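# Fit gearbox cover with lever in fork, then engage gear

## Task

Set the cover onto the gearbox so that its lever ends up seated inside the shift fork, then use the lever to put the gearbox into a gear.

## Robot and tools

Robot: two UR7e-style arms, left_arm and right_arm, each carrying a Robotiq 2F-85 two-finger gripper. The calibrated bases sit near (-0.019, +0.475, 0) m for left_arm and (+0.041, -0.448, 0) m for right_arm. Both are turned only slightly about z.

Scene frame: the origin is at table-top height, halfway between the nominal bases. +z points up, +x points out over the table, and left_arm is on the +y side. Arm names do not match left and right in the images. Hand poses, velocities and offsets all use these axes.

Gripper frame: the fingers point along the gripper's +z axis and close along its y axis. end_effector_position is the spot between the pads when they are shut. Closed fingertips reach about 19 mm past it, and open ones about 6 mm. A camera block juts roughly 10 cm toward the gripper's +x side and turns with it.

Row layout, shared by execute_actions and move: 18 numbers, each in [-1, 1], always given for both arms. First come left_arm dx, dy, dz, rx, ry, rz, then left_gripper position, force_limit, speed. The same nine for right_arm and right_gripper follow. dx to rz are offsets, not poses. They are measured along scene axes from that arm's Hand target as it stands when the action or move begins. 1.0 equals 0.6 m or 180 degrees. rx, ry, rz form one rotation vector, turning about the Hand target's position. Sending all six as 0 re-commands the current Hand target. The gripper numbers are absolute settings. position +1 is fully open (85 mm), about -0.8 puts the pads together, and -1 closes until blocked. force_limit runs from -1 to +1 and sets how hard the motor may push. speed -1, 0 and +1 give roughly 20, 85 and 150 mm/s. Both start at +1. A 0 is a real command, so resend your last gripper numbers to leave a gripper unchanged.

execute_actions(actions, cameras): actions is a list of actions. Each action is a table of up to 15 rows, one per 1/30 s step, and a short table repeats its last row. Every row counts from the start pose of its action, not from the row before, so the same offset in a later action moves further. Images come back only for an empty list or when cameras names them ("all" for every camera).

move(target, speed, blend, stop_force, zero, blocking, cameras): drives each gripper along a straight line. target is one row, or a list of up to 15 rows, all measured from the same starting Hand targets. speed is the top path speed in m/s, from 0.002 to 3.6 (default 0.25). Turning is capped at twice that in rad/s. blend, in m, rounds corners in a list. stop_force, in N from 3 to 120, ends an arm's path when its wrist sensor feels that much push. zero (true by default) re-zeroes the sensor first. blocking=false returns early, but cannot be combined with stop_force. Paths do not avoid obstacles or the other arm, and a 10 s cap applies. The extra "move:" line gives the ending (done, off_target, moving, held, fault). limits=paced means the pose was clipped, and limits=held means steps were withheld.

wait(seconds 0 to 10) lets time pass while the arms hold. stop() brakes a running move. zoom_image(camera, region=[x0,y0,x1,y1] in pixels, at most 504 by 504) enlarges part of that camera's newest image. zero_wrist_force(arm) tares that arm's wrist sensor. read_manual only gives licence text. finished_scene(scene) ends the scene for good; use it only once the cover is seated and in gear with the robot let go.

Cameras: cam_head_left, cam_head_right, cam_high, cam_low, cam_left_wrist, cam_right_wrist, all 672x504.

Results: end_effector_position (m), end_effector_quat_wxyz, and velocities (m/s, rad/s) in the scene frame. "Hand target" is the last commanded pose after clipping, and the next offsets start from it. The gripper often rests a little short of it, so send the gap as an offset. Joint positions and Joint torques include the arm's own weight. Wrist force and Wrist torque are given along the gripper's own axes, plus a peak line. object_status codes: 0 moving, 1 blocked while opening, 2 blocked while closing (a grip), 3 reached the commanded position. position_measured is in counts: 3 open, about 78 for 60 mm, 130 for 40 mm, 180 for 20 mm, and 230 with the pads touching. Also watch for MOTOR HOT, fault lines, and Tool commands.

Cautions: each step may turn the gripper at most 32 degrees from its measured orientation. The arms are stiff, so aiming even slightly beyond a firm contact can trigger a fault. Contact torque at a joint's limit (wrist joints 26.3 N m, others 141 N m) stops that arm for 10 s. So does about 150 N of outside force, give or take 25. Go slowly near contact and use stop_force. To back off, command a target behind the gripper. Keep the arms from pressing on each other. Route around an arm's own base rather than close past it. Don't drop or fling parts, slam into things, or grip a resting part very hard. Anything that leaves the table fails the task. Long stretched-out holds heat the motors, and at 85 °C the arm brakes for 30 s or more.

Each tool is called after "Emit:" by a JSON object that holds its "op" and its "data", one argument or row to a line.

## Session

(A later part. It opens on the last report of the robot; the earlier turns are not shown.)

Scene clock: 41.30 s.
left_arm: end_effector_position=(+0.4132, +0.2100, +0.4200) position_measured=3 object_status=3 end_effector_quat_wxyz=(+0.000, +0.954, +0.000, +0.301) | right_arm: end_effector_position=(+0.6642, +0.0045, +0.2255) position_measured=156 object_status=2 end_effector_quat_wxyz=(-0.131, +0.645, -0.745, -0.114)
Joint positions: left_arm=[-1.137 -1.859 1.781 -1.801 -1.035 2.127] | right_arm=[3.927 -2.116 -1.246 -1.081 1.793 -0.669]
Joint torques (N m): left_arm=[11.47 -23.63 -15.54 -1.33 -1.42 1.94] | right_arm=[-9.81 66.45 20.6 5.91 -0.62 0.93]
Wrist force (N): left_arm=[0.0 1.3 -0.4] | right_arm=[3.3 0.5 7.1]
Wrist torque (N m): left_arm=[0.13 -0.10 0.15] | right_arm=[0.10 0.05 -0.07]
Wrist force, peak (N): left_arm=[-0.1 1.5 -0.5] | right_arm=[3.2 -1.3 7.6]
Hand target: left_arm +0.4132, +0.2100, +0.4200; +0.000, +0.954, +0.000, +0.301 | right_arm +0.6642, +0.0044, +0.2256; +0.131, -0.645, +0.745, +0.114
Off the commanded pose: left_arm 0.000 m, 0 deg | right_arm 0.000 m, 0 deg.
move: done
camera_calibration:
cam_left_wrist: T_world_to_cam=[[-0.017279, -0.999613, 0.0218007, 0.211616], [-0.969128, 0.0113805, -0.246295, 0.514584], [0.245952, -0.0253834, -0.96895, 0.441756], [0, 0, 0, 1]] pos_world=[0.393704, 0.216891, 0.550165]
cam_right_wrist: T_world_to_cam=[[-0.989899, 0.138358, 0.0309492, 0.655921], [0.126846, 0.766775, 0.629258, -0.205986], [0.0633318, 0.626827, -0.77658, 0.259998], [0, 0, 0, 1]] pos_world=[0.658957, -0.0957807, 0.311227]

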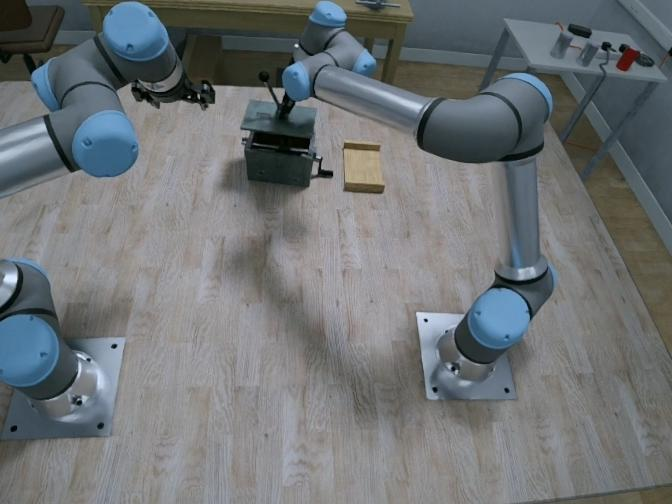

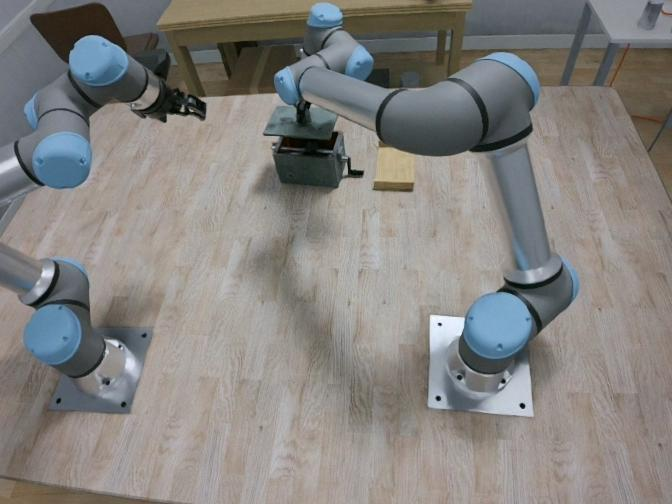

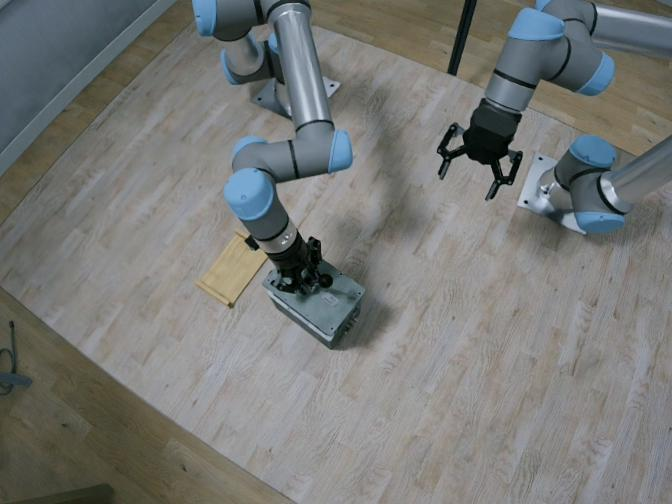

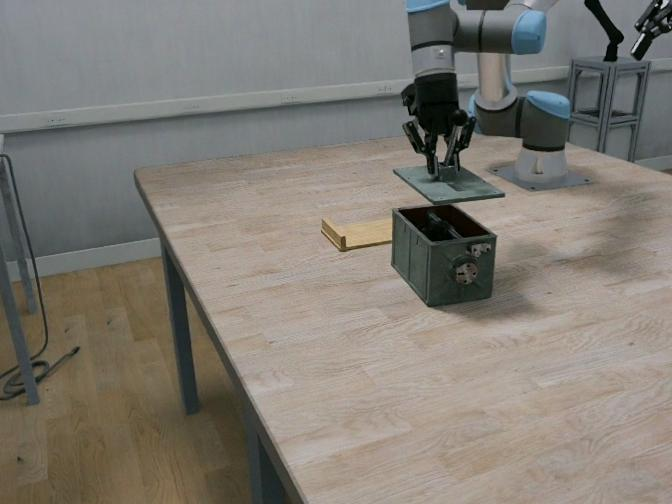

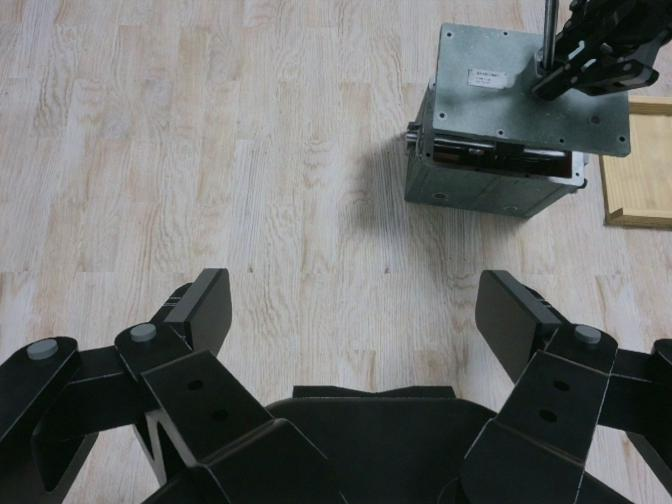

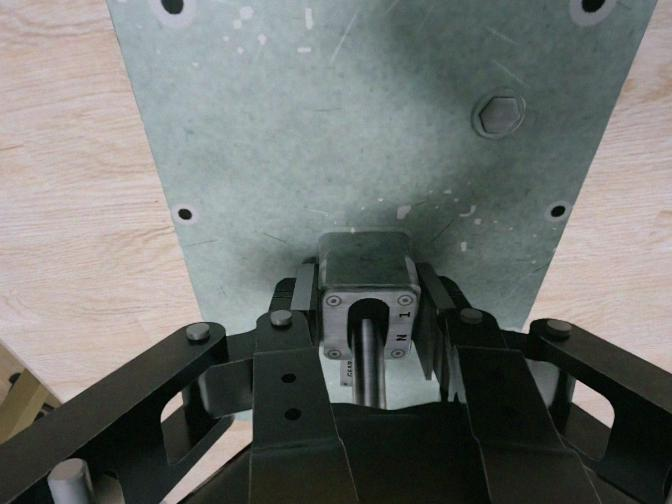

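Emit:
{"op": "move", "data": {
  "target": [0.028, -0.35, -0.4583, 0, -0.3333, 0, 1, 1, 1, 0, 0, 0, 0, 0, 0, -1, -0.5, -1],
  "speed": 0.2,
  "cameras": ["all"]
}}

Emit:
{"op": "zoom_image", "data": {
  "camera": "cam_left_wrist",
  "region": [190, 60, 490, 285]
}}

Scene clock: 44.83 s.
left_arm: end_effector_position=(+0.4293, +0.0013, +0.1451) position_measured=3 object_status=3 end_effector_quat_wxyz=(-0.023, +0.716, +0.027, +0.698) | right_arm: end_effector_position=(+0.6642, +0.0044, +0.2256) position_measured=156 object_status=2 end_effector_quat_wxyz=(-0.131, +0.645, -0.745, -0.114)
Joint positions: left_arm=[-1.492 -0.69 1.91 -3.853 -0.052 2.629] | right_arm=[3.926 -2.116 -1.246 -1.081 1.793 -0.669]
Joint torques (N m): left_arm=[-1.51 -48.99 -10.75 -2.02 0.75 0.47] | right_arm=[-9.83 67.16 21.12 3.05 -0.59 -1.23]
Wrist force (N): left_arm=[0.7 -1.0 -0.3] | right_arm=[3.2 0.7 7.3]
Wrist torque (N m): left_arm=[-0.11 -0.02 0.17] | right_arm=[0.13 0.07 -0.08]
Wrist force, peak (N): left_arm=[-7.5 -0.8 0.7] | right_arm=[3.5 0.7 7.5]
Hand target: left_arm +0.4293, +0.0013, +0.1451; -0.023, +0.716, +0.027, +0.698 (not the last commanded pose) | right_arm +0.6642, +0.0044, +0.2256; +0.131, -0.645, +0.745, +0.114
Tool commands: left_gripper/position=+1.0 left_gripper/force_limit=+1.0 left_gripper/speed=+1.0 right_gripper/position=-1.0 right_gripper/force_limit=-0.5 right_gripper/speed=-1.0
Off the commanded pose: left_arm 0.001 m, 8 deg | right_arm 0.000 m, 0 deg.
FORCE FAULT: contact force on the left arm reached its limit, and that arm stopped. The contact can be on any part of that arm, not only on its tool. That arm's remaining commands of this call were not run. That arm is still stopped at the end of this call. That arm stays stopped for about 10 more seconds. Until then a move that you send moves the other arm only, and its call returns only when the move has ended. Once the stop has ended, the next robot result says so. If the stop ends while you think or write, that arm runs what you send next, counted from a new Hand target: where the arm stands when the stop ends. While its stop runs, that arm takes no new command, but its gripper still runs the gripper command that each later call begins with. Until it ends, the stop uses up actions while you think or wait. An arm that is not stopped still takes commands.
move: fault (left_arm)
camera_calibration:
cam_left_wrist: T_world_to_cam=[[0.043182, -0.999062, 0.00313443, -0.0140932], [-0.376967, -0.0191988, -0.926027, 0.309323], [0.925219, 0.0388062, -0.377443, -0.211398], [0, 0, 0, 1]] pos_world=[0.312803, 0.0000622048, 0.206695]
cam_right_wrist: T_world_to_cam=[[-0.989904, 0.138344, 0.0308298, 0.656074], [0.126755, 0.766733, 0.629328, -0.205888], [0.0634257, 0.626882, -0.776528, 0.259981], [0, 0, 0, 1]] pos_world=[0.659058, -0.0958805, 0.311227]

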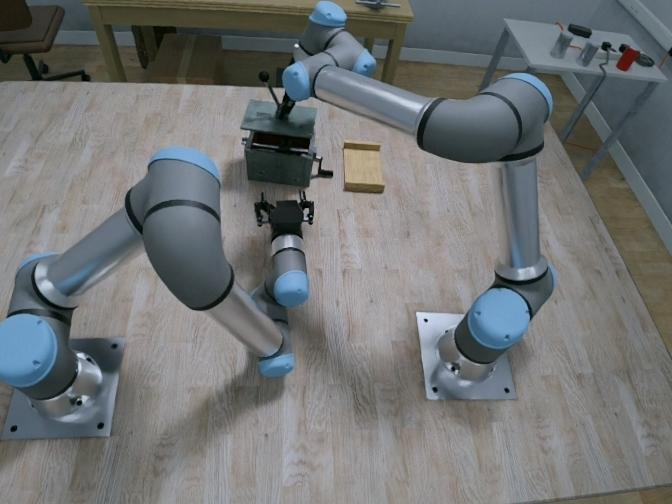

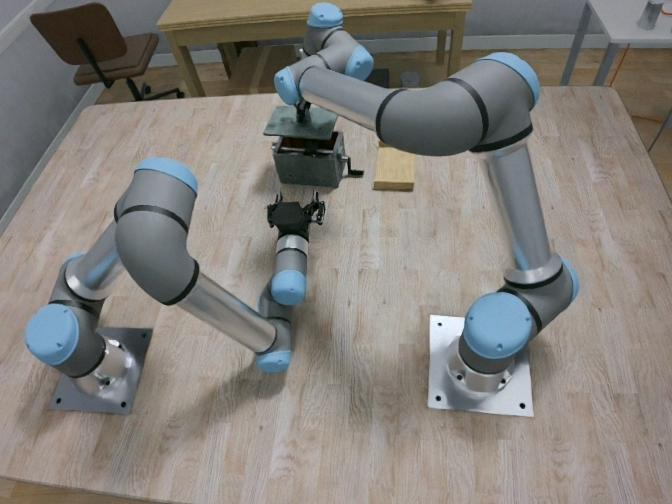

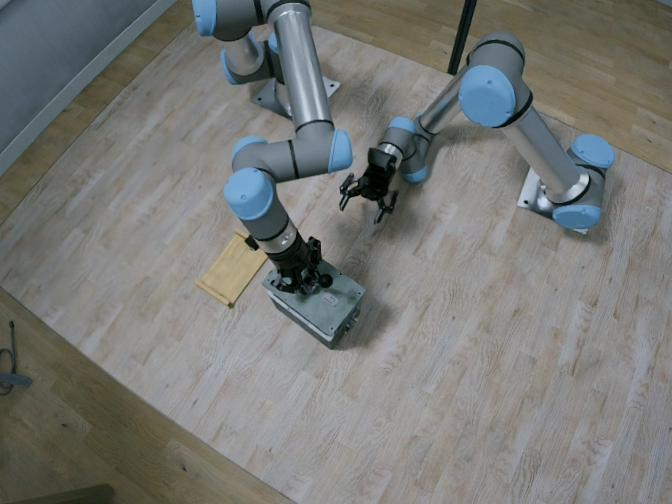

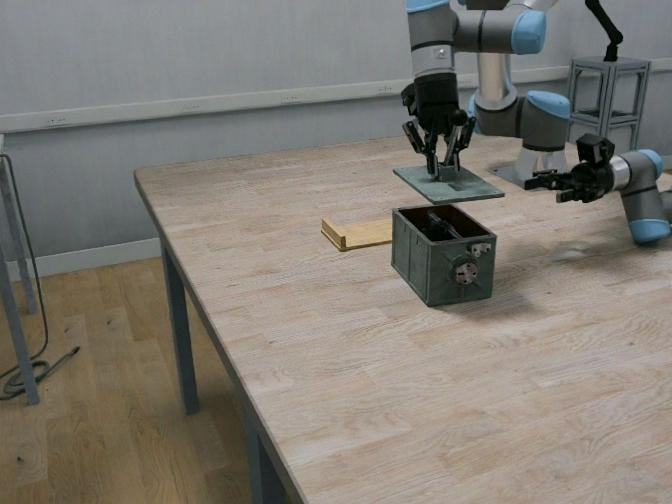

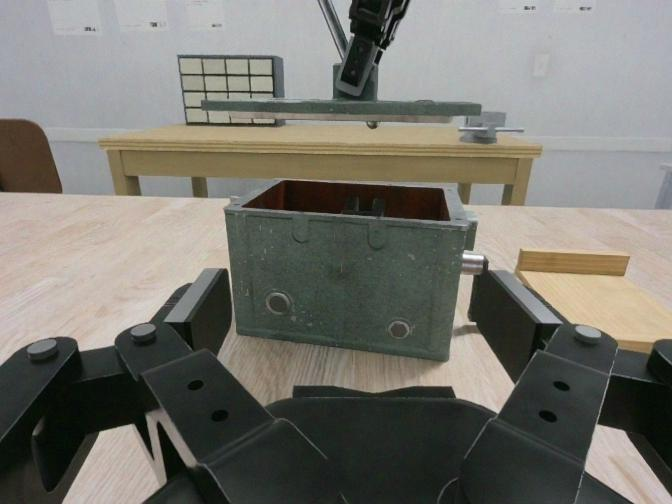

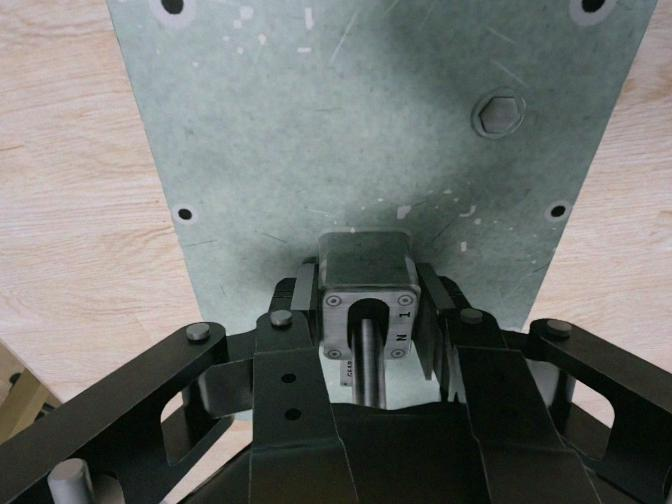

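Scaled by 1.680.

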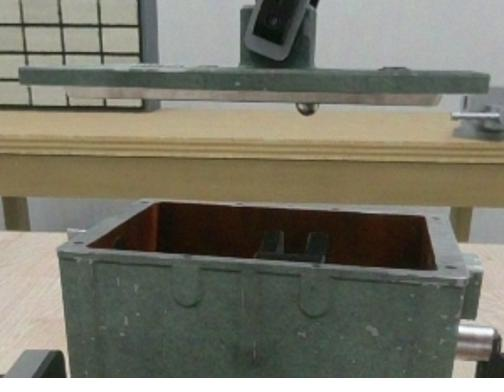

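Emit:
{"op": "move", "data": {
  "target": [0, 0, 0, 0, 0, 0, 1, 1, 1, 0.0007, -0.0113, 0, 0, 0, 0, -1, -0.5, -1],
  "speed": 0.1,
  "cameras": ["cam_left_wrist", "cam_low"]
}}

Emit:
{"op": "zoom_image", "data": {
  "camera": "cam_left_wrist",
  "region": [190, 60, 490, 285]
}}

Emit:
{"op": "zoom_image", "data": {
  "camera": "cam_low",
  "region": [360, 100, 520, 320]
}}

Scene clock: 49.37 s.
left_arm: end_effector_position=(+0.4293, +0.0013, +0.1451) position_measured=3 object_status=3 end_effector_quat_wxyz=(-0.023, +0.716, +0.027, +0.698) | right_arm: end_effector_position=(+0.6647, -0.0025, +0.2256) position_measured=156 object_status=2 end_effector_quat_wxyz=(-0.131, +0.645, -0.745, -0.114)
Joint positions: left_arm=[-1.492 -0.69 1.91 -3.853 -0.052 2.629] | right_arm=[3.919 -2.108 -1.258 -1.078 1.795 -0.677]
Joint torques (N m): left_arm=[-1.3 -48.59 -10.69 -2.1 0.78 0.4] | right_arm=[-0.94 56.33 31.34 5.54 1.98 -0.51]
Wrist force (N): left_arm=[0.5 -1.0 -0.4] | right_arm=[3.4 0.5 7.3]
Wrist torque (N m): left_arm=[-0.11 0.02 0.17] | right_arm=[0.11 0.04 0.03]
Wrist force, peak (N): left_arm=[0.8 -1.1 -0.5] | right_arm=[3.5 0.6 7.6]
Hand target: left_arm +0.4293, +0.0013, +0.1451; -0.023, +0.716, +0.027, +0.698 | right_arm +0.6647, -0.0024, +0.2256; +0.131, -0.645, +0.745, +0.114
Tool commands: left_gripper/position=+1.0 left_gripper/force_limit=+1.0 left_gripper/speed=+1.0 right_gripper/position=-1.0 right_gripper/force_limit=-0.5 right_gripper/speed=-1.0
Off the commanded pose: right_arm 0.000 m, 0 deg.
FORCE FAULT, CONTINUED: the left arm was still stopped when this call began, by the force fault that an earlier result reported. Since the last result the stop counts as 7 of the actions that you can send in this scene. That arm ran no command of this call. That arm is still stopped at the end of this call. That arm stays stopped for about 5 more seconds. If the stop ends while you think or write, that arm runs what you send next, counted from a new Hand target: where the arm stands when the stop ends. While its stop runs, that arm takes no new command, but its gripper still runs the gripper command that each later call begins with.
move: done (right_arm), not run (left_arm; its earlier fault stop)
camera_calibration:
cam_left_wrist: T_world_to_cam=[[0.043182, -0.999062, 0.00313443, -0.0140932], [-0.376967, -0.0191988, -0.926027, 0.309323], [0.925219, 0.0388062, -0.377443, -0.211398], [0, 0, 0, 1]] pos_world=[0.312803, 0.0000622048, 0.206695]
Images, in order (width x height): cam_low 672x504, cam_left_wrist 672x504.

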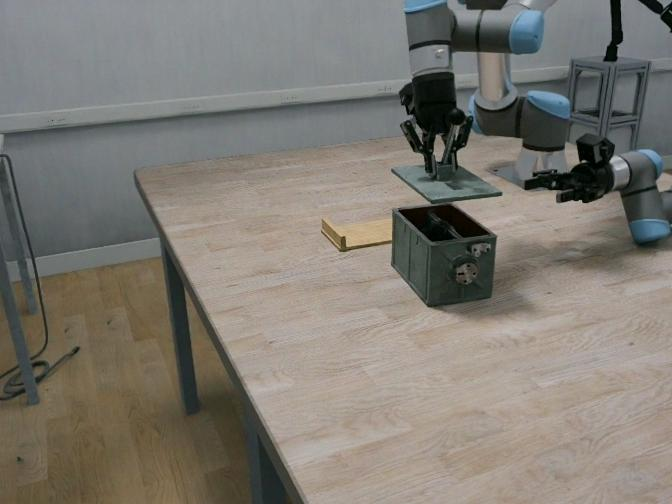

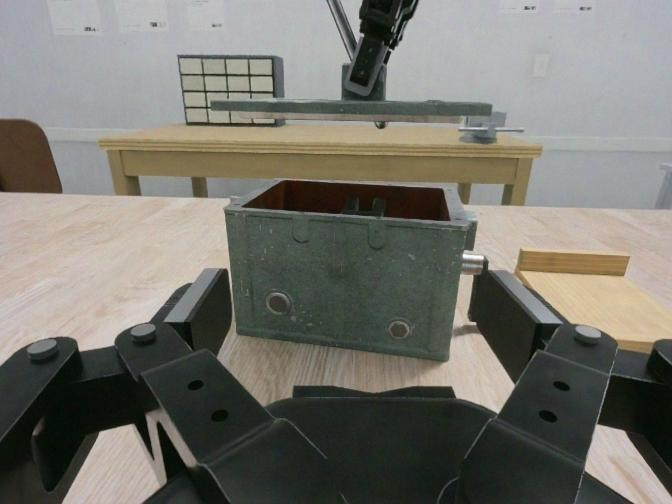

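Scaled by 1.680.

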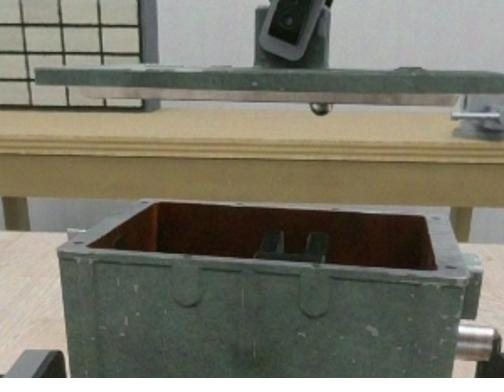

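Scaled by 2.291.

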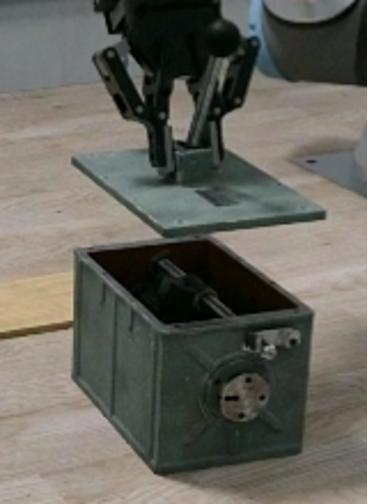

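Emit:
{"op": "wait", "data": {
  "seconds": 5.5
}}

Scene clock: 55.07 s.
left_arm: end_effector_position=(+0.4293, +0.0013, +0.1451) position_measured=3 object_status=3 end_effector_quat_wxyz=(-0.023, +0.716, +0.027, +0.698) | right_arm: end_effector_position=(+0.6647, -0.0024, +0.2256) position_measured=156 object_status=2 end_effector_quat_wxyz=(-0.131, +0.645, -0.745, -0.114)
Joint positions: left_arm=[-1.492 -0.69 1.91 -3.853 -0.052 2.629] | right_arm=[3.919 -2.108 -1.258 -1.078 1.795 -0.677]
Joint torques (N m): left_arm=[-1.45 -48.22 -11.05 -2.02 0.8 0.54] | right_arm=[10.54 41.04 40.33 2.9 -0.33 1.62]
Wrist force (N): left_arm=[0.6 -1.0 -0.5] | right_arm=[3.1 0.9 7.4]
Wrist torque (N m): left_arm=[-0.12 -0.01 0.17] | right_arm=[0.17 0.07 0.03]
Wrist force, peak (N): left_arm=[0.7 -1.2 -0.5] | right_arm=[3.5 0.7 7.7]
Hand target: left_arm +0.4293, +0.0013, +0.1451; -0.023, +0.716, +0.027, +0.698 | right_arm +0.6647, -0.0024, +0.2256; +0.131, -0.645, +0.745, +0.114
Tool commands: left_gripper/position=+1.0 left_gripper/force_limit=+1.0 left_gripper/speed=+1.0 right_gripper/position=-1.0 right_gripper/force_limit=-0.5 right_gripper/speed=-1.0
Off the commanded pose: right_arm 0.000 m, 0 deg.
FORCE FAULT, CONTINUED: the left arm's stop, for the force fault that an earlier result reported, is over. The rest of the stop counts as 10 of the actions that you can send in this scene. That arm's target is now where it stood when the stop ended, not its last command. That arm accepts commands again.
wait: 5.50 s; at rest from the start

Emit:
{"op": "move", "data": {
  "target": [
    [0, 0, 0.25, 0, 0, 0, -0.8, -1, 0, 0, 0, 0, 0, 0, 0, -1, -0.5, -1],
    [0.1, 0.1667, 0.2623, 0.0197, 0.1302, -0.1319, -0.8, -1, 0, 0, 0, 0, 0, 0, 0, -1, -0.5, -1],
    [0.2845, 0.1812, 0.2623, 0.0197, 0.1302, -0.1319, -0.8, -1, 0, 0, 0, 0, 0, 0, 0, -1, -0.5, -1]
  ],
  "speed": 0.15,
  "blend": 0.03,
  "cameras": ["all"]
}}

Scene clock: 61.07 s.
left_arm: end_effector_position=(+0.6000, +0.1100, +0.3025) position_measured=229 object_status=3 end_effector_quat_wxyz=(+0.093, +0.831, -0.146, +0.529) | right_arm: end_effector_position=(+0.6647, -0.0024, +0.2256) position_measured=156 object_status=2 end_effector_quat_wxyz=(-0.131, +0.645, -0.745, -0.114)
Joint positions: left_arm=[-0.933 -1.284 1.964 -3.322 -1.08 2.891] | right_arm=[3.919 -2.108 -1.258 -1.078 1.795 -0.677]
Joint torques (N m): left_arm=[-9.91 -41.72 -12.07 -2.99 1.96 -2.13] | right_arm=[11.48 41.05 39.49 2.98 -0.35 1.47]
Wrist force (N): left_arm=[0.3 -0.4 -0.1] | right_arm=[3.2 0.5 7.1]
Wrist torque (N m): left_arm=[-0.06 -0.09 0.15] | right_arm=[0.12 0.06 0.03]
Wrist force, peak (N): left_arm=[1.3 -1.4 1.6] | right_arm=[3.5 0.6 7.8]
Hand target: left_arm +0.6000, +0.1100, +0.3025; +0.093, +0.830, -0.146, +0.529 | right_arm +0.6647, -0.0024, +0.2256; +0.131, -0.645, +0.745, +0.114
Off the commanded pose: left_arm 0.000 m, 0 deg | right_arm 0.000 m, 0 deg.
move: done
camera_calibration:
cam_left_wrist: T_world_to_cam=[[-0.365711, -0.93068, 0.00944529, 0.322619], [-0.668631, 0.255652, -0.698266, 0.597323], [0.647447, -0.261679, -0.715777, -0.0120801], [0, 0, 0, 1]] pos_world=[0.525195, 0.144388, 0.405396]
cam_right_wrist: T_world_to_cam=[[-0.989904, 0.138344, 0.0308298, 0.65741], [0.126755, 0.766733, 0.629328, -0.200725], [0.0634257, 0.626882, -0.776528, 0.264218], [0, 0, 0, 1]] pos_world=[0.659458, -0.102681, 0.311227]

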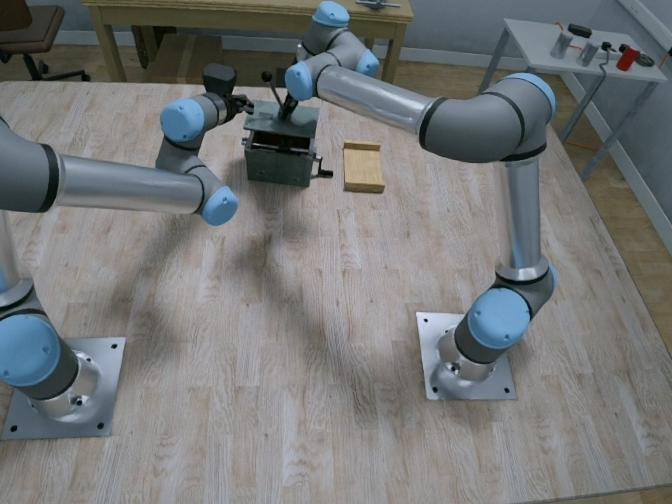

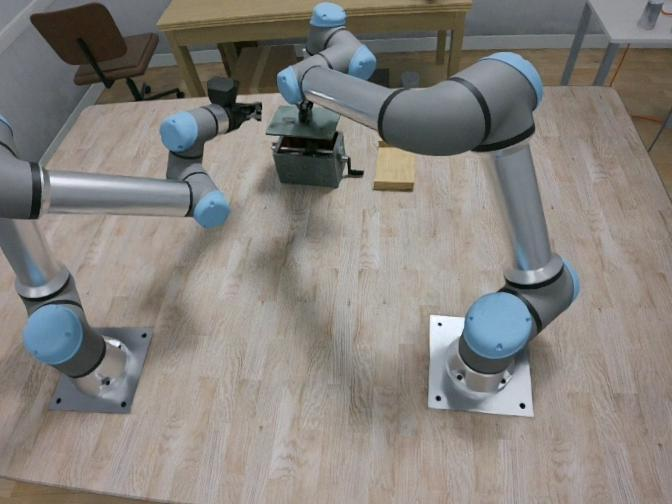

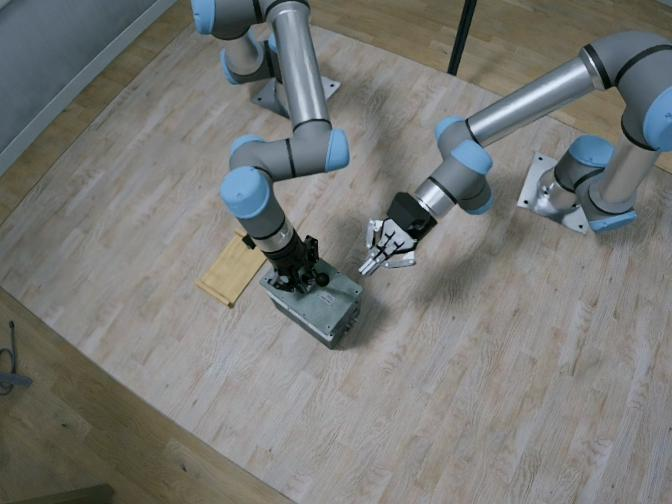

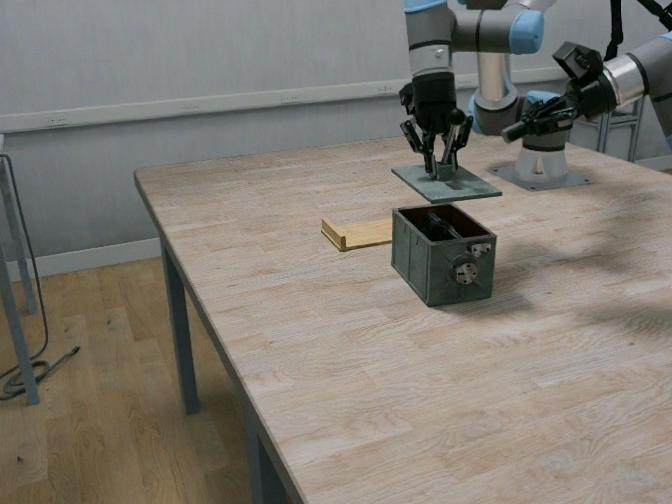

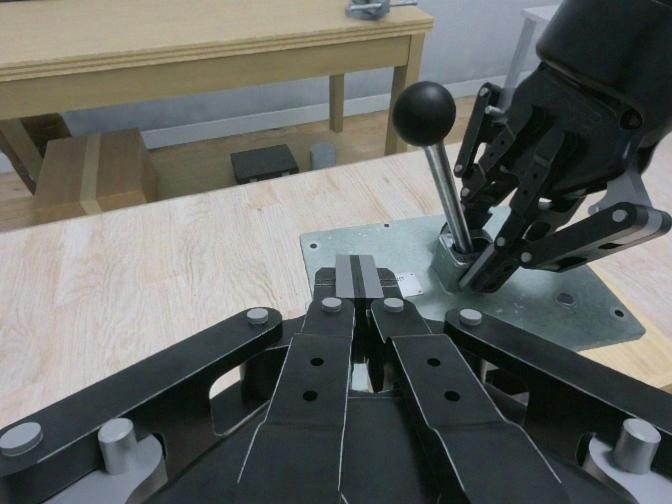

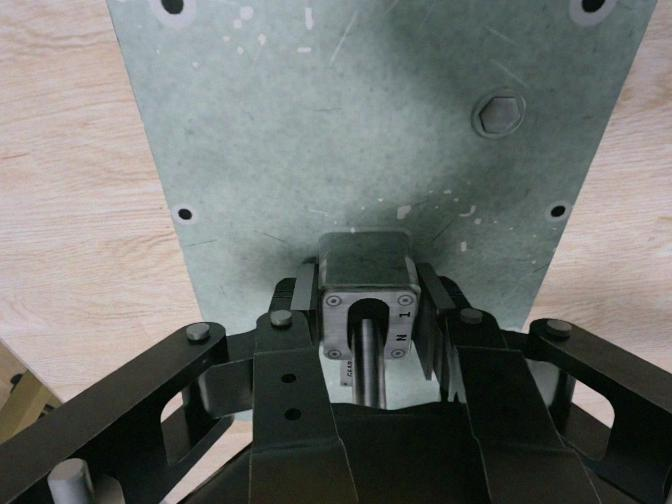

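Emit:
{"op": "move", "data": {
  "target": [0.112, -0.0417, 0, 0, 0, 0, -0.8, -1, 0, 0, 0, 0, 0, 0, 0, -1, -0.5, -1],
  "speed": 0.1,
  "cameras": ["cam_left_wrist", "cam_high", "cam_low"]
}}

Emit:
{"op": "zoom_image", "data": {
  "camera": "cam_high",
  "region": [230, 180, 430, 350]
}}

Scene clock: 62.57 s.
left_arm: end_effector_position=(+0.6673, +0.0850, +0.3025) position_measured=229 object_status=3 end_effector_quat_wxyz=(+0.093, +0.831, -0.146, +0.529) | right_arm: end_effector_position=(+0.6647, -0.0024, +0.2256) position_measured=156 object_status=2 end_effector_quat_wxyz=(-0.131, +0.645, -0.745, -0.114)
Joint positions: left_arm=[-0.864 -1.139 1.753 -3.271 -1.14 2.927] | right_arm=[3.919 -2.108 -1.258 -1.078 1.795 -0.677]
Joint torques (N m): left_arm=[-14.2 -51.39 -12.5 -5.56 2.51 -1.88] | right_arm=[10.96 40.5 40.07 2.96 -0.28 1.57]
Wrist force (N): left_arm=[0.3 -0.5 -0.3] | right_arm=[3.2 0.3 7.3]
Wrist torque (N m): left_arm=[-0.10 -0.09 0.05] | right_arm=[0.08 0.06 0.03]
Wrist force, peak (N): left_arm=[1.0 -0.7 0.9] | right_arm=[3.8 0.7 7.5]
Hand target: left_arm +0.6672, +0.0850, +0.3025; +0.093, +0.830, -0.146, +0.529 | right_arm +0.6647, -0.0024, +0.2256; +0.131, -0.645, +0.745, +0.114
Off the commanded pose: left_arm 0.000 m, 0 deg | right_arm 0.000 m, 0 deg.
move: done
camera_calibration:
cam_left_wrist: T_world_to_cam=[[-0.365711, -0.93068, 0.00944529, 0.323965], [-0.668631, 0.255652, -0.698266, 0.648713], [0.647447, -0.261679, -0.715777, -0.0621953], [0, 0, 0, 1]] pos_world=[0.592495, 0.119388, 0.405396]
Images, in order (width x height): cam_high 672x504, cam_low 672x504, cam_left_wrist 672x504.

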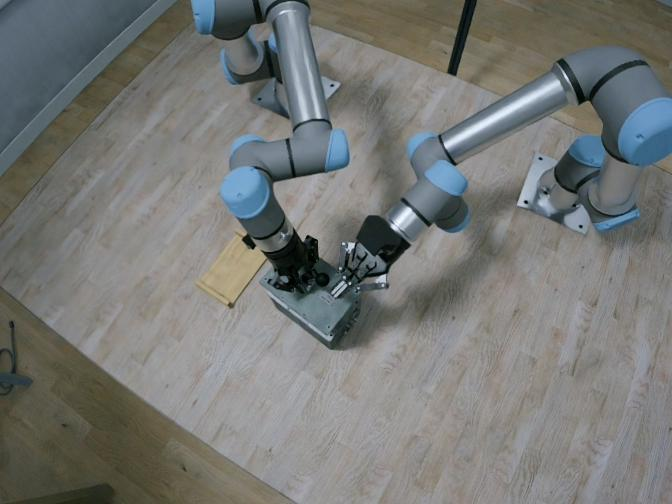

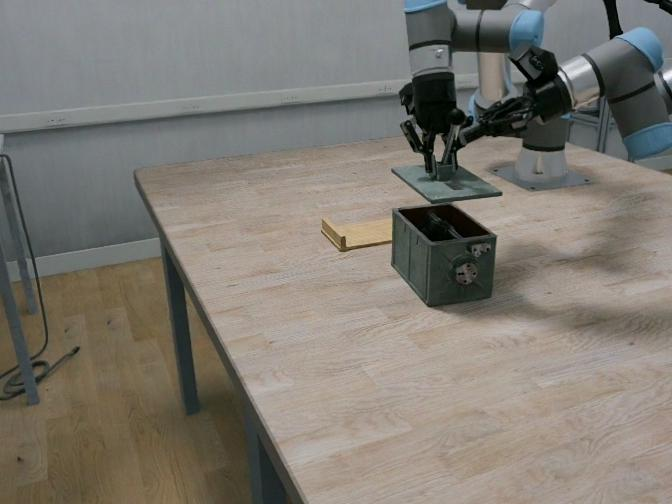

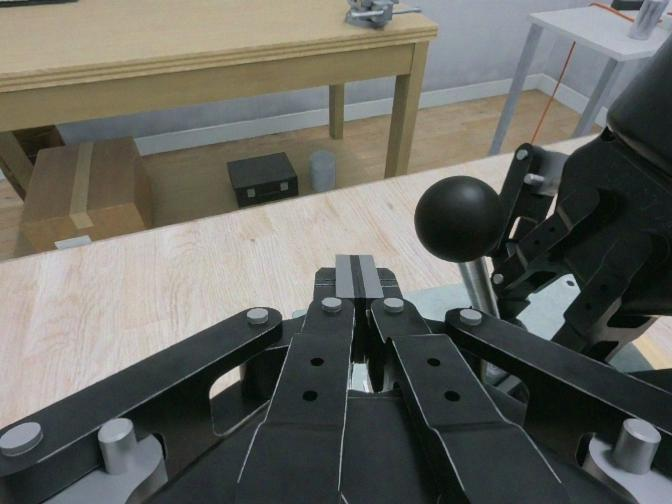

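Scaled by 2.520.

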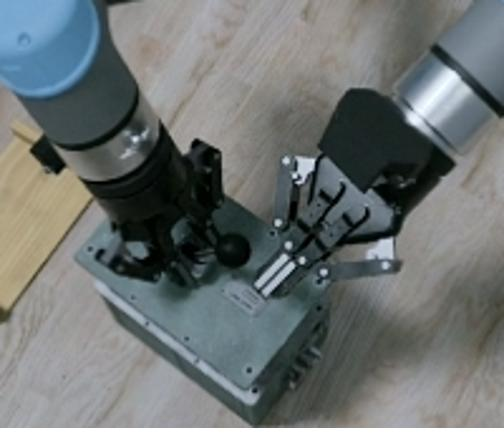

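Emit:
{"op": "move", "data": {
  "target": [
    [-0.05, 0.1, 0.03, -0.0212, -0.0195, -0.3053, -0.8, -1, 0, 0, 0, 0, 0, 0, 0, -1, -0.5, -1],
    [0.003, 0.03, 0.0085, -0.0212, -0.0195, -0.3053, -0.8, -1, 0, 0, 0, 0, 0, 0, 0, -1, -0.5, -1]
  ],
  "speed": 0.15,
  "blend": 0.01,
  "cameras": ["cam_left_wrist", "cam_high", "cam_low", "cam_head_left"]
}}

Emit:
{"op": "zoom_image", "data": {
  "camera": "cam_high",
  "region": [230, 180, 430, 350]
}}

Scene clock: 67.17 s.
left_arm: end_effector_position=(+0.6690, +0.1029, +0.3076) position_measured=229 object_status=3 end_effector_quat_wxyz=(+0.349, +0.650, -0.499, +0.455) | right_arm: end_effector_position=(+0.6647, -0.0024, +0.2256) position_measured=156 object_status=2 end_effector_quat_wxyz=(-0.131, +0.645, -0.745, -0.114)
Joint positions: left_arm=[-0.466 -0.967 1.512 -3.168 -2.38 3.534] | right_arm=[3.919 -2.108 -1.258 -1.078 1.795 -0.677]
Joint torques (N m): left_arm=[11.87 -54.87 -14.28 -4.56 -3.72 2.09] | right_arm=[10.81 41.3 39.66 2.77 -0.26 1.33]
Wrist force (N): left_arm=[0.9 -0.4 0.2] | right_arm=[3.3 0.2 7.6]
Wrist torque (N m): left_arm=[-0.06 -0.16 0.14] | right_arm=[0.07 0.05 0.02]
Wrist force, peak (N): left_arm=[1.0 -1.2 2.0] | right_arm=[3.3 0.5 7.7]
Hand target: left_arm +0.6690, +0.1030, +0.3076; +0.349, +0.650, -0.499, +0.455 | right_arm +0.6647, -0.0024, +0.2256; +0.131, -0.645, +0.745, +0.114
Off the commanded pose: left_arm 0.000 m, 0 deg | right_arm 0.000 m, 0 deg.
move: done
camera_calibration:
cam_left_wrist: T_world_to_cam=[[-0.972314, -0.233567, 0.00725154, 0.675919], [-0.157723, 0.633055, -0.757869, 0.286559], [0.172422, -0.73803, -0.652367, 0.292321], [0, 0, 0, 1]] pos_world=[0.652, 0.192206, 0.402972]
Images, in order (width x height): cam_head_left 672x504, cam_high 672x504, cam_low 672x504, cam_left_wrist 672x504.

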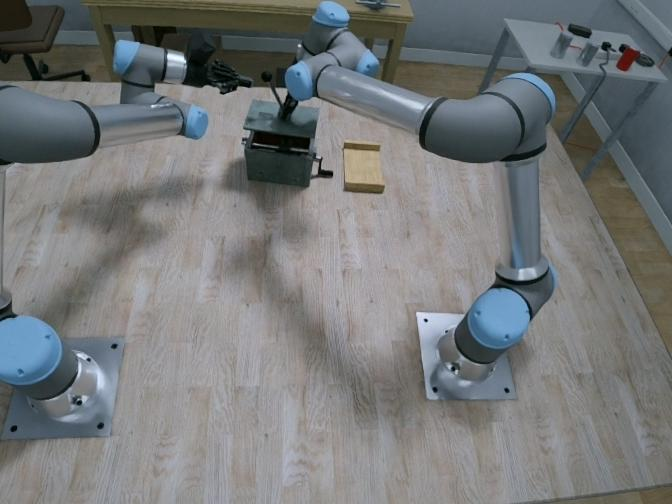

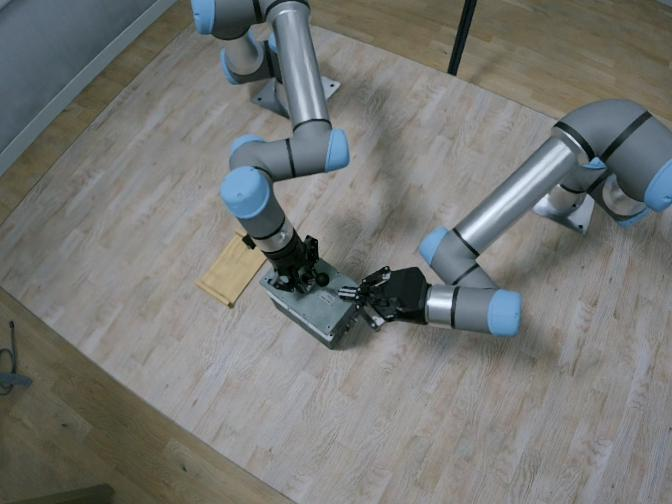

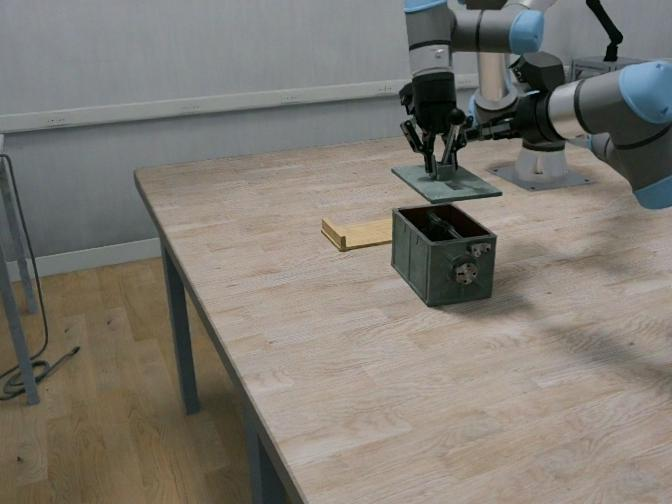

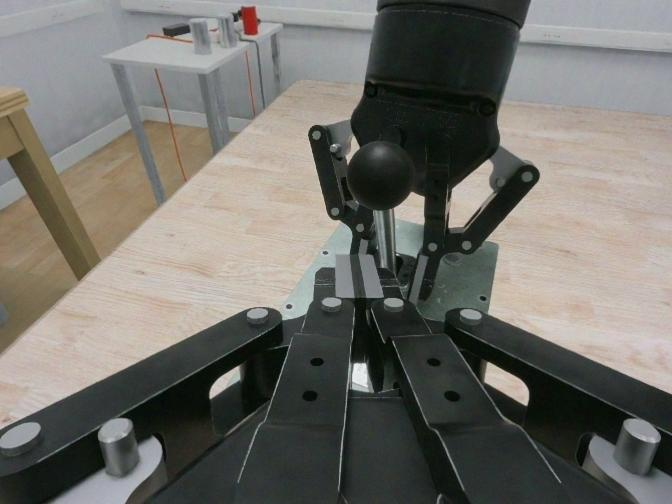

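Scaled by 2.520.

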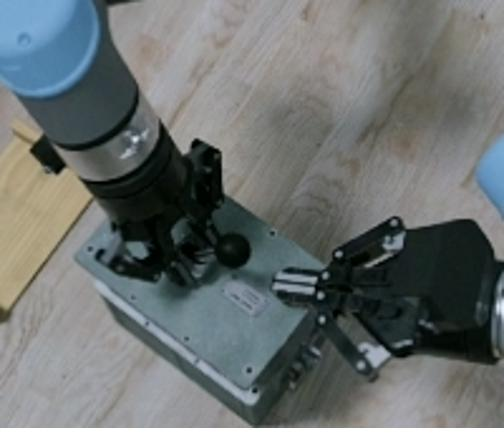

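Emit:
{"op": "move", "data": {
  "target": [-0.0082, -0.0578, -0.025, 0, 0, 0, -0.8, -1, 0, 0, 0, 0, 0, 0, 0, -1, -0.5, -1],
  "speed": 0.08,
  "stop_force": 4,
  "cameras": ["cam_left_wrist", "cam_right_wrist"]
}}

Emit:
{"op": "zoom_image", "data": {
  "camera": "cam_left_wrist",
  "region": [260, 100, 520, 320]
}}

Scene clock: 69.43 s.
left_arm: end_effector_position=(+0.6641, +0.0683, +0.2926) position_measured=229 object_status=3 end_effector_quat_wxyz=(+0.349, +0.650, -0.499, +0.455) | right_arm: end_effector_position=(+0.6647, -0.0024, +0.2256) position_measured=156 object_status=2 end_effector_quat_wxyz=(-0.131, +0.645, -0.745, -0.114)
Joint positions: left_arm=[-0.519 -0.934 1.504 -3.219 -2.334 3.498] | right_arm=[3.919 -2.108 -1.258 -1.078 1.795 -0.677]
Joint torques (N m): left_arm=[12.13 -63.06 -9.38 -0.69 -3.49 2.16] | right_arm=[11.36 41.16 40.58 2.87 -0.18 1.59]
Wrist force (N): left_arm=[0.8 -0.6 -0.2] | right_arm=[3.0 0.4 7.2]
Wrist torque (N m): left_arm=[-0.10 -0.14 0.17] | right_arm=[0.10 0.10 0.03]
Wrist force, peak (N): left_arm=[1.6 -1.2 -1.6] | right_arm=[3.4 0.5 7.7]
Hand target: left_arm +0.6641, +0.0683, +0.2926; +0.349, +0.650, -0.499, +0.455 | right_arm +0.6647, -0.0024, +0.2256; +0.131, -0.645, +0.745, +0.114
Off the commanded pose: left_arm 0.000 m, 0 deg | right_arm 0.000 m, 0 deg.
move: done
camera_calibration:
cam_left_wrist: T_world_to_cam=[[-0.972312, -0.233577, 0.00711482, 0.663236], [-0.157626, 0.633066, -0.757879, 0.296261], [0.172519, -0.738017, -0.652356, 0.257775], [0, 0, 0, 1]] pos_world=[0.6471, 0.157606, 0.387972]
cam_right_wrist: T_world_to_cam=[[-0.989904, 0.138344, 0.0308298, 0.65741], [0.126755, 0.766733, 0.629328, -0.200725], [0.0634257, 0.626882, -0.776528, 0.264218], [0, 0, 0, 1]] pos_world=[0.659458, -0.102681, 0.311227]
Images, in order (width x height): cam_left_wrist 672x504, cam_right_wrist 672x504.

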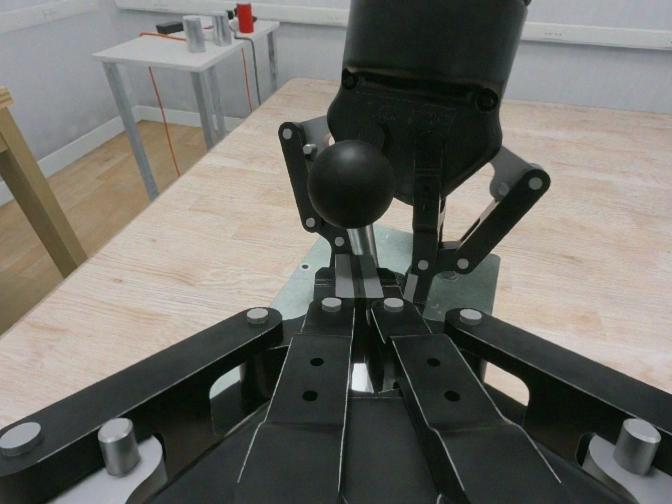

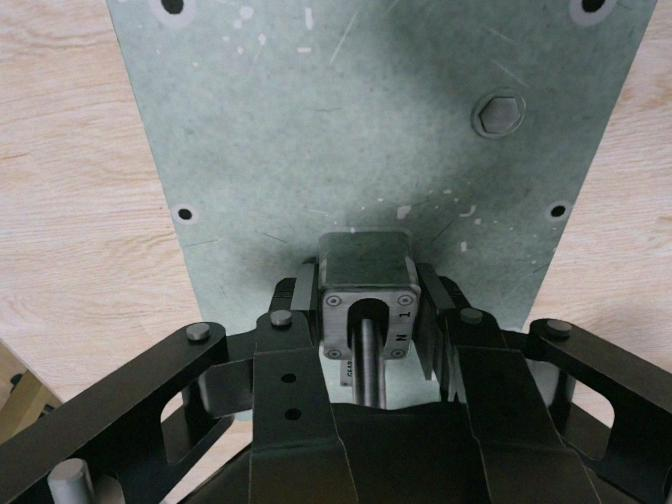

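Scaled by 1.938.

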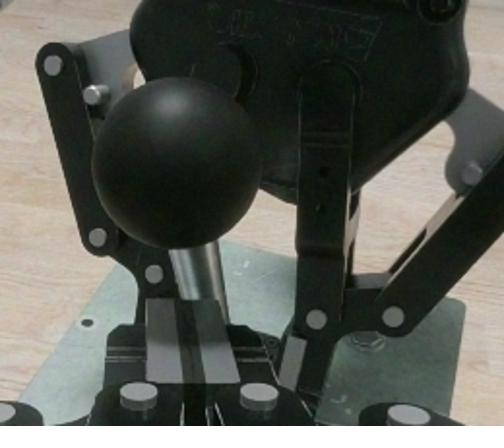

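Emit:
{"op": "move", "data": {
  "target": [-0.0047, -0.033, 0, 0, 0, 0, -0.8, -1, 0, 0, 0, 0, 0, 0, 0, -1, -0.5, -1],
  "speed": 0.03,
  "stop_force": 8,
  "cameras": ["cam_left_wrist", "cam_right_wrist"]
}}

Emit:
{"op": "zoom_image", "data": {
  "camera": "cam_left_wrist",
  "region": [260, 100, 520, 320]
}}

Emit:
{"op": "zoom_image", "data": {
  "camera": "cam_right_wrist",
  "region": [260, 200, 480, 420]
}}

Scene clock: 71.43 s.
left_arm: end_effector_position=(+0.6613, +0.0485, +0.2926) position_measured=229 object_status=3 end_effector_quat_wxyz=(+0.349, +0.650, -0.499, +0.455) | right_arm: end_effector_position=(+0.6647, -0.0024, +0.2256) position_measured=156 object_status=2 end_effector_quat_wxyz=(-0.131, +0.645, -0.745, -0.114)
Joint positions: left_arm=[-0.549 -0.925 1.49 -3.227 -2.308 3.479] | right_arm=[3.919 -2.108 -1.258 -1.078 1.795 -0.677]
Joint torques (N m): left_arm=[11.82 -60.29 -9.61 -0.81 -3.44 1.43] | right_arm=[11.66 41.72 35.72 4.98 0.4 1.5]
Wrist force (N): left_arm=[0.6 -0.5 -0.8] | right_arm=[3.7 0.5 7.4]
Wrist torque (N m): left_arm=[-0.10 -0.14 0.21] | right_arm=[0.12 0.02 0.03]
Wrist force, peak (N): left_arm=[0.0 -0.6 -1.9] | right_arm=[3.7 0.3 7.6]
Hand target: left_arm +0.6613, +0.0485, +0.2926; +0.349, +0.650, -0.499, +0.455 | right_arm +0.6647, -0.0024, +0.2256; +0.131, -0.645, +0.745, +0.114
Off the commanded pose: left_arm 0.000 m, 0 deg | right_arm 0.000 m, 0 deg.
move: done
camera_calibration:
cam_left_wrist: T_world_to_cam=[[-0.972312, -0.233577, 0.00711482, 0.655889], [-0.157626, 0.633066, -0.757879, 0.308354], [0.172519, -0.738017, -0.652356, 0.243645], [0, 0, 0, 1]] pos_world=[0.6443, 0.137806, 0.387972]
cam_right_wrist: T_world_to_cam=[[-0.989892, 0.13842, 0.0308923, 0.65739], [0.126853, 0.766718, 0.629327, -0.20079], [0.0634256, 0.626884, -0.776526, 0.264218], [0, 0, 0, 1]] pos_world=[0.659457, -0.10268, 0.311227]
Images, in order (width x height): cam_left_wrist 672x504, cam_right_wrist 672x504.

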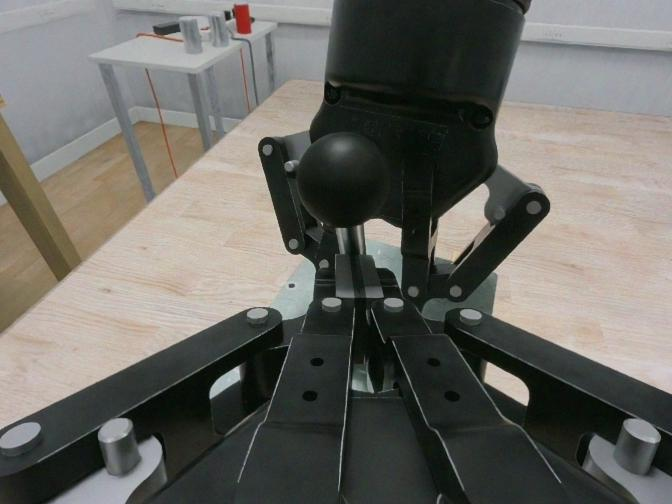

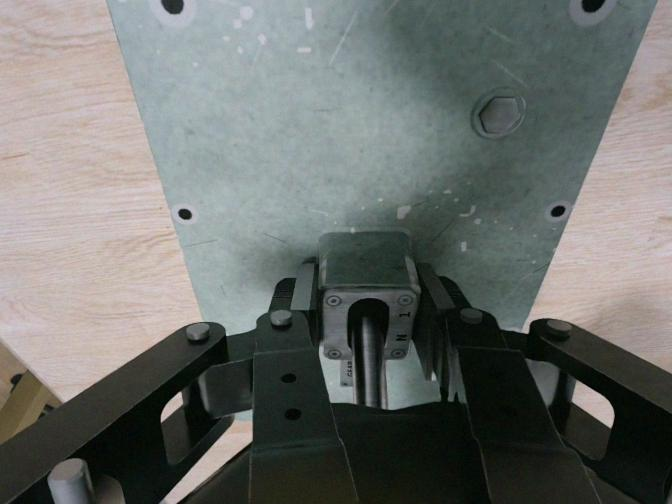

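Scaled by 1.938.

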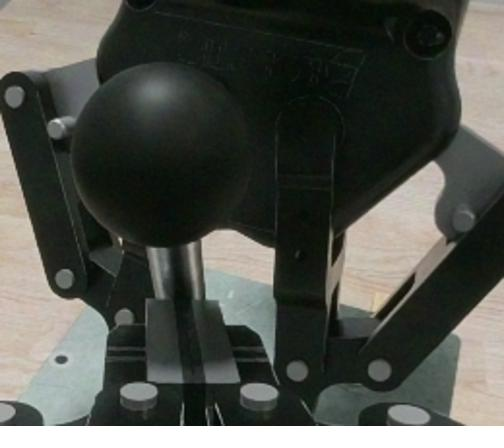

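Scaled by 2.291.

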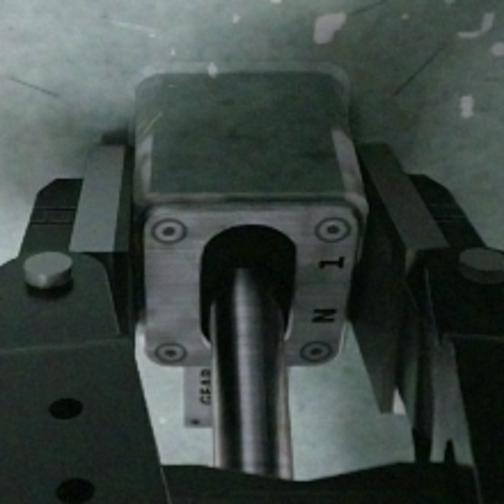

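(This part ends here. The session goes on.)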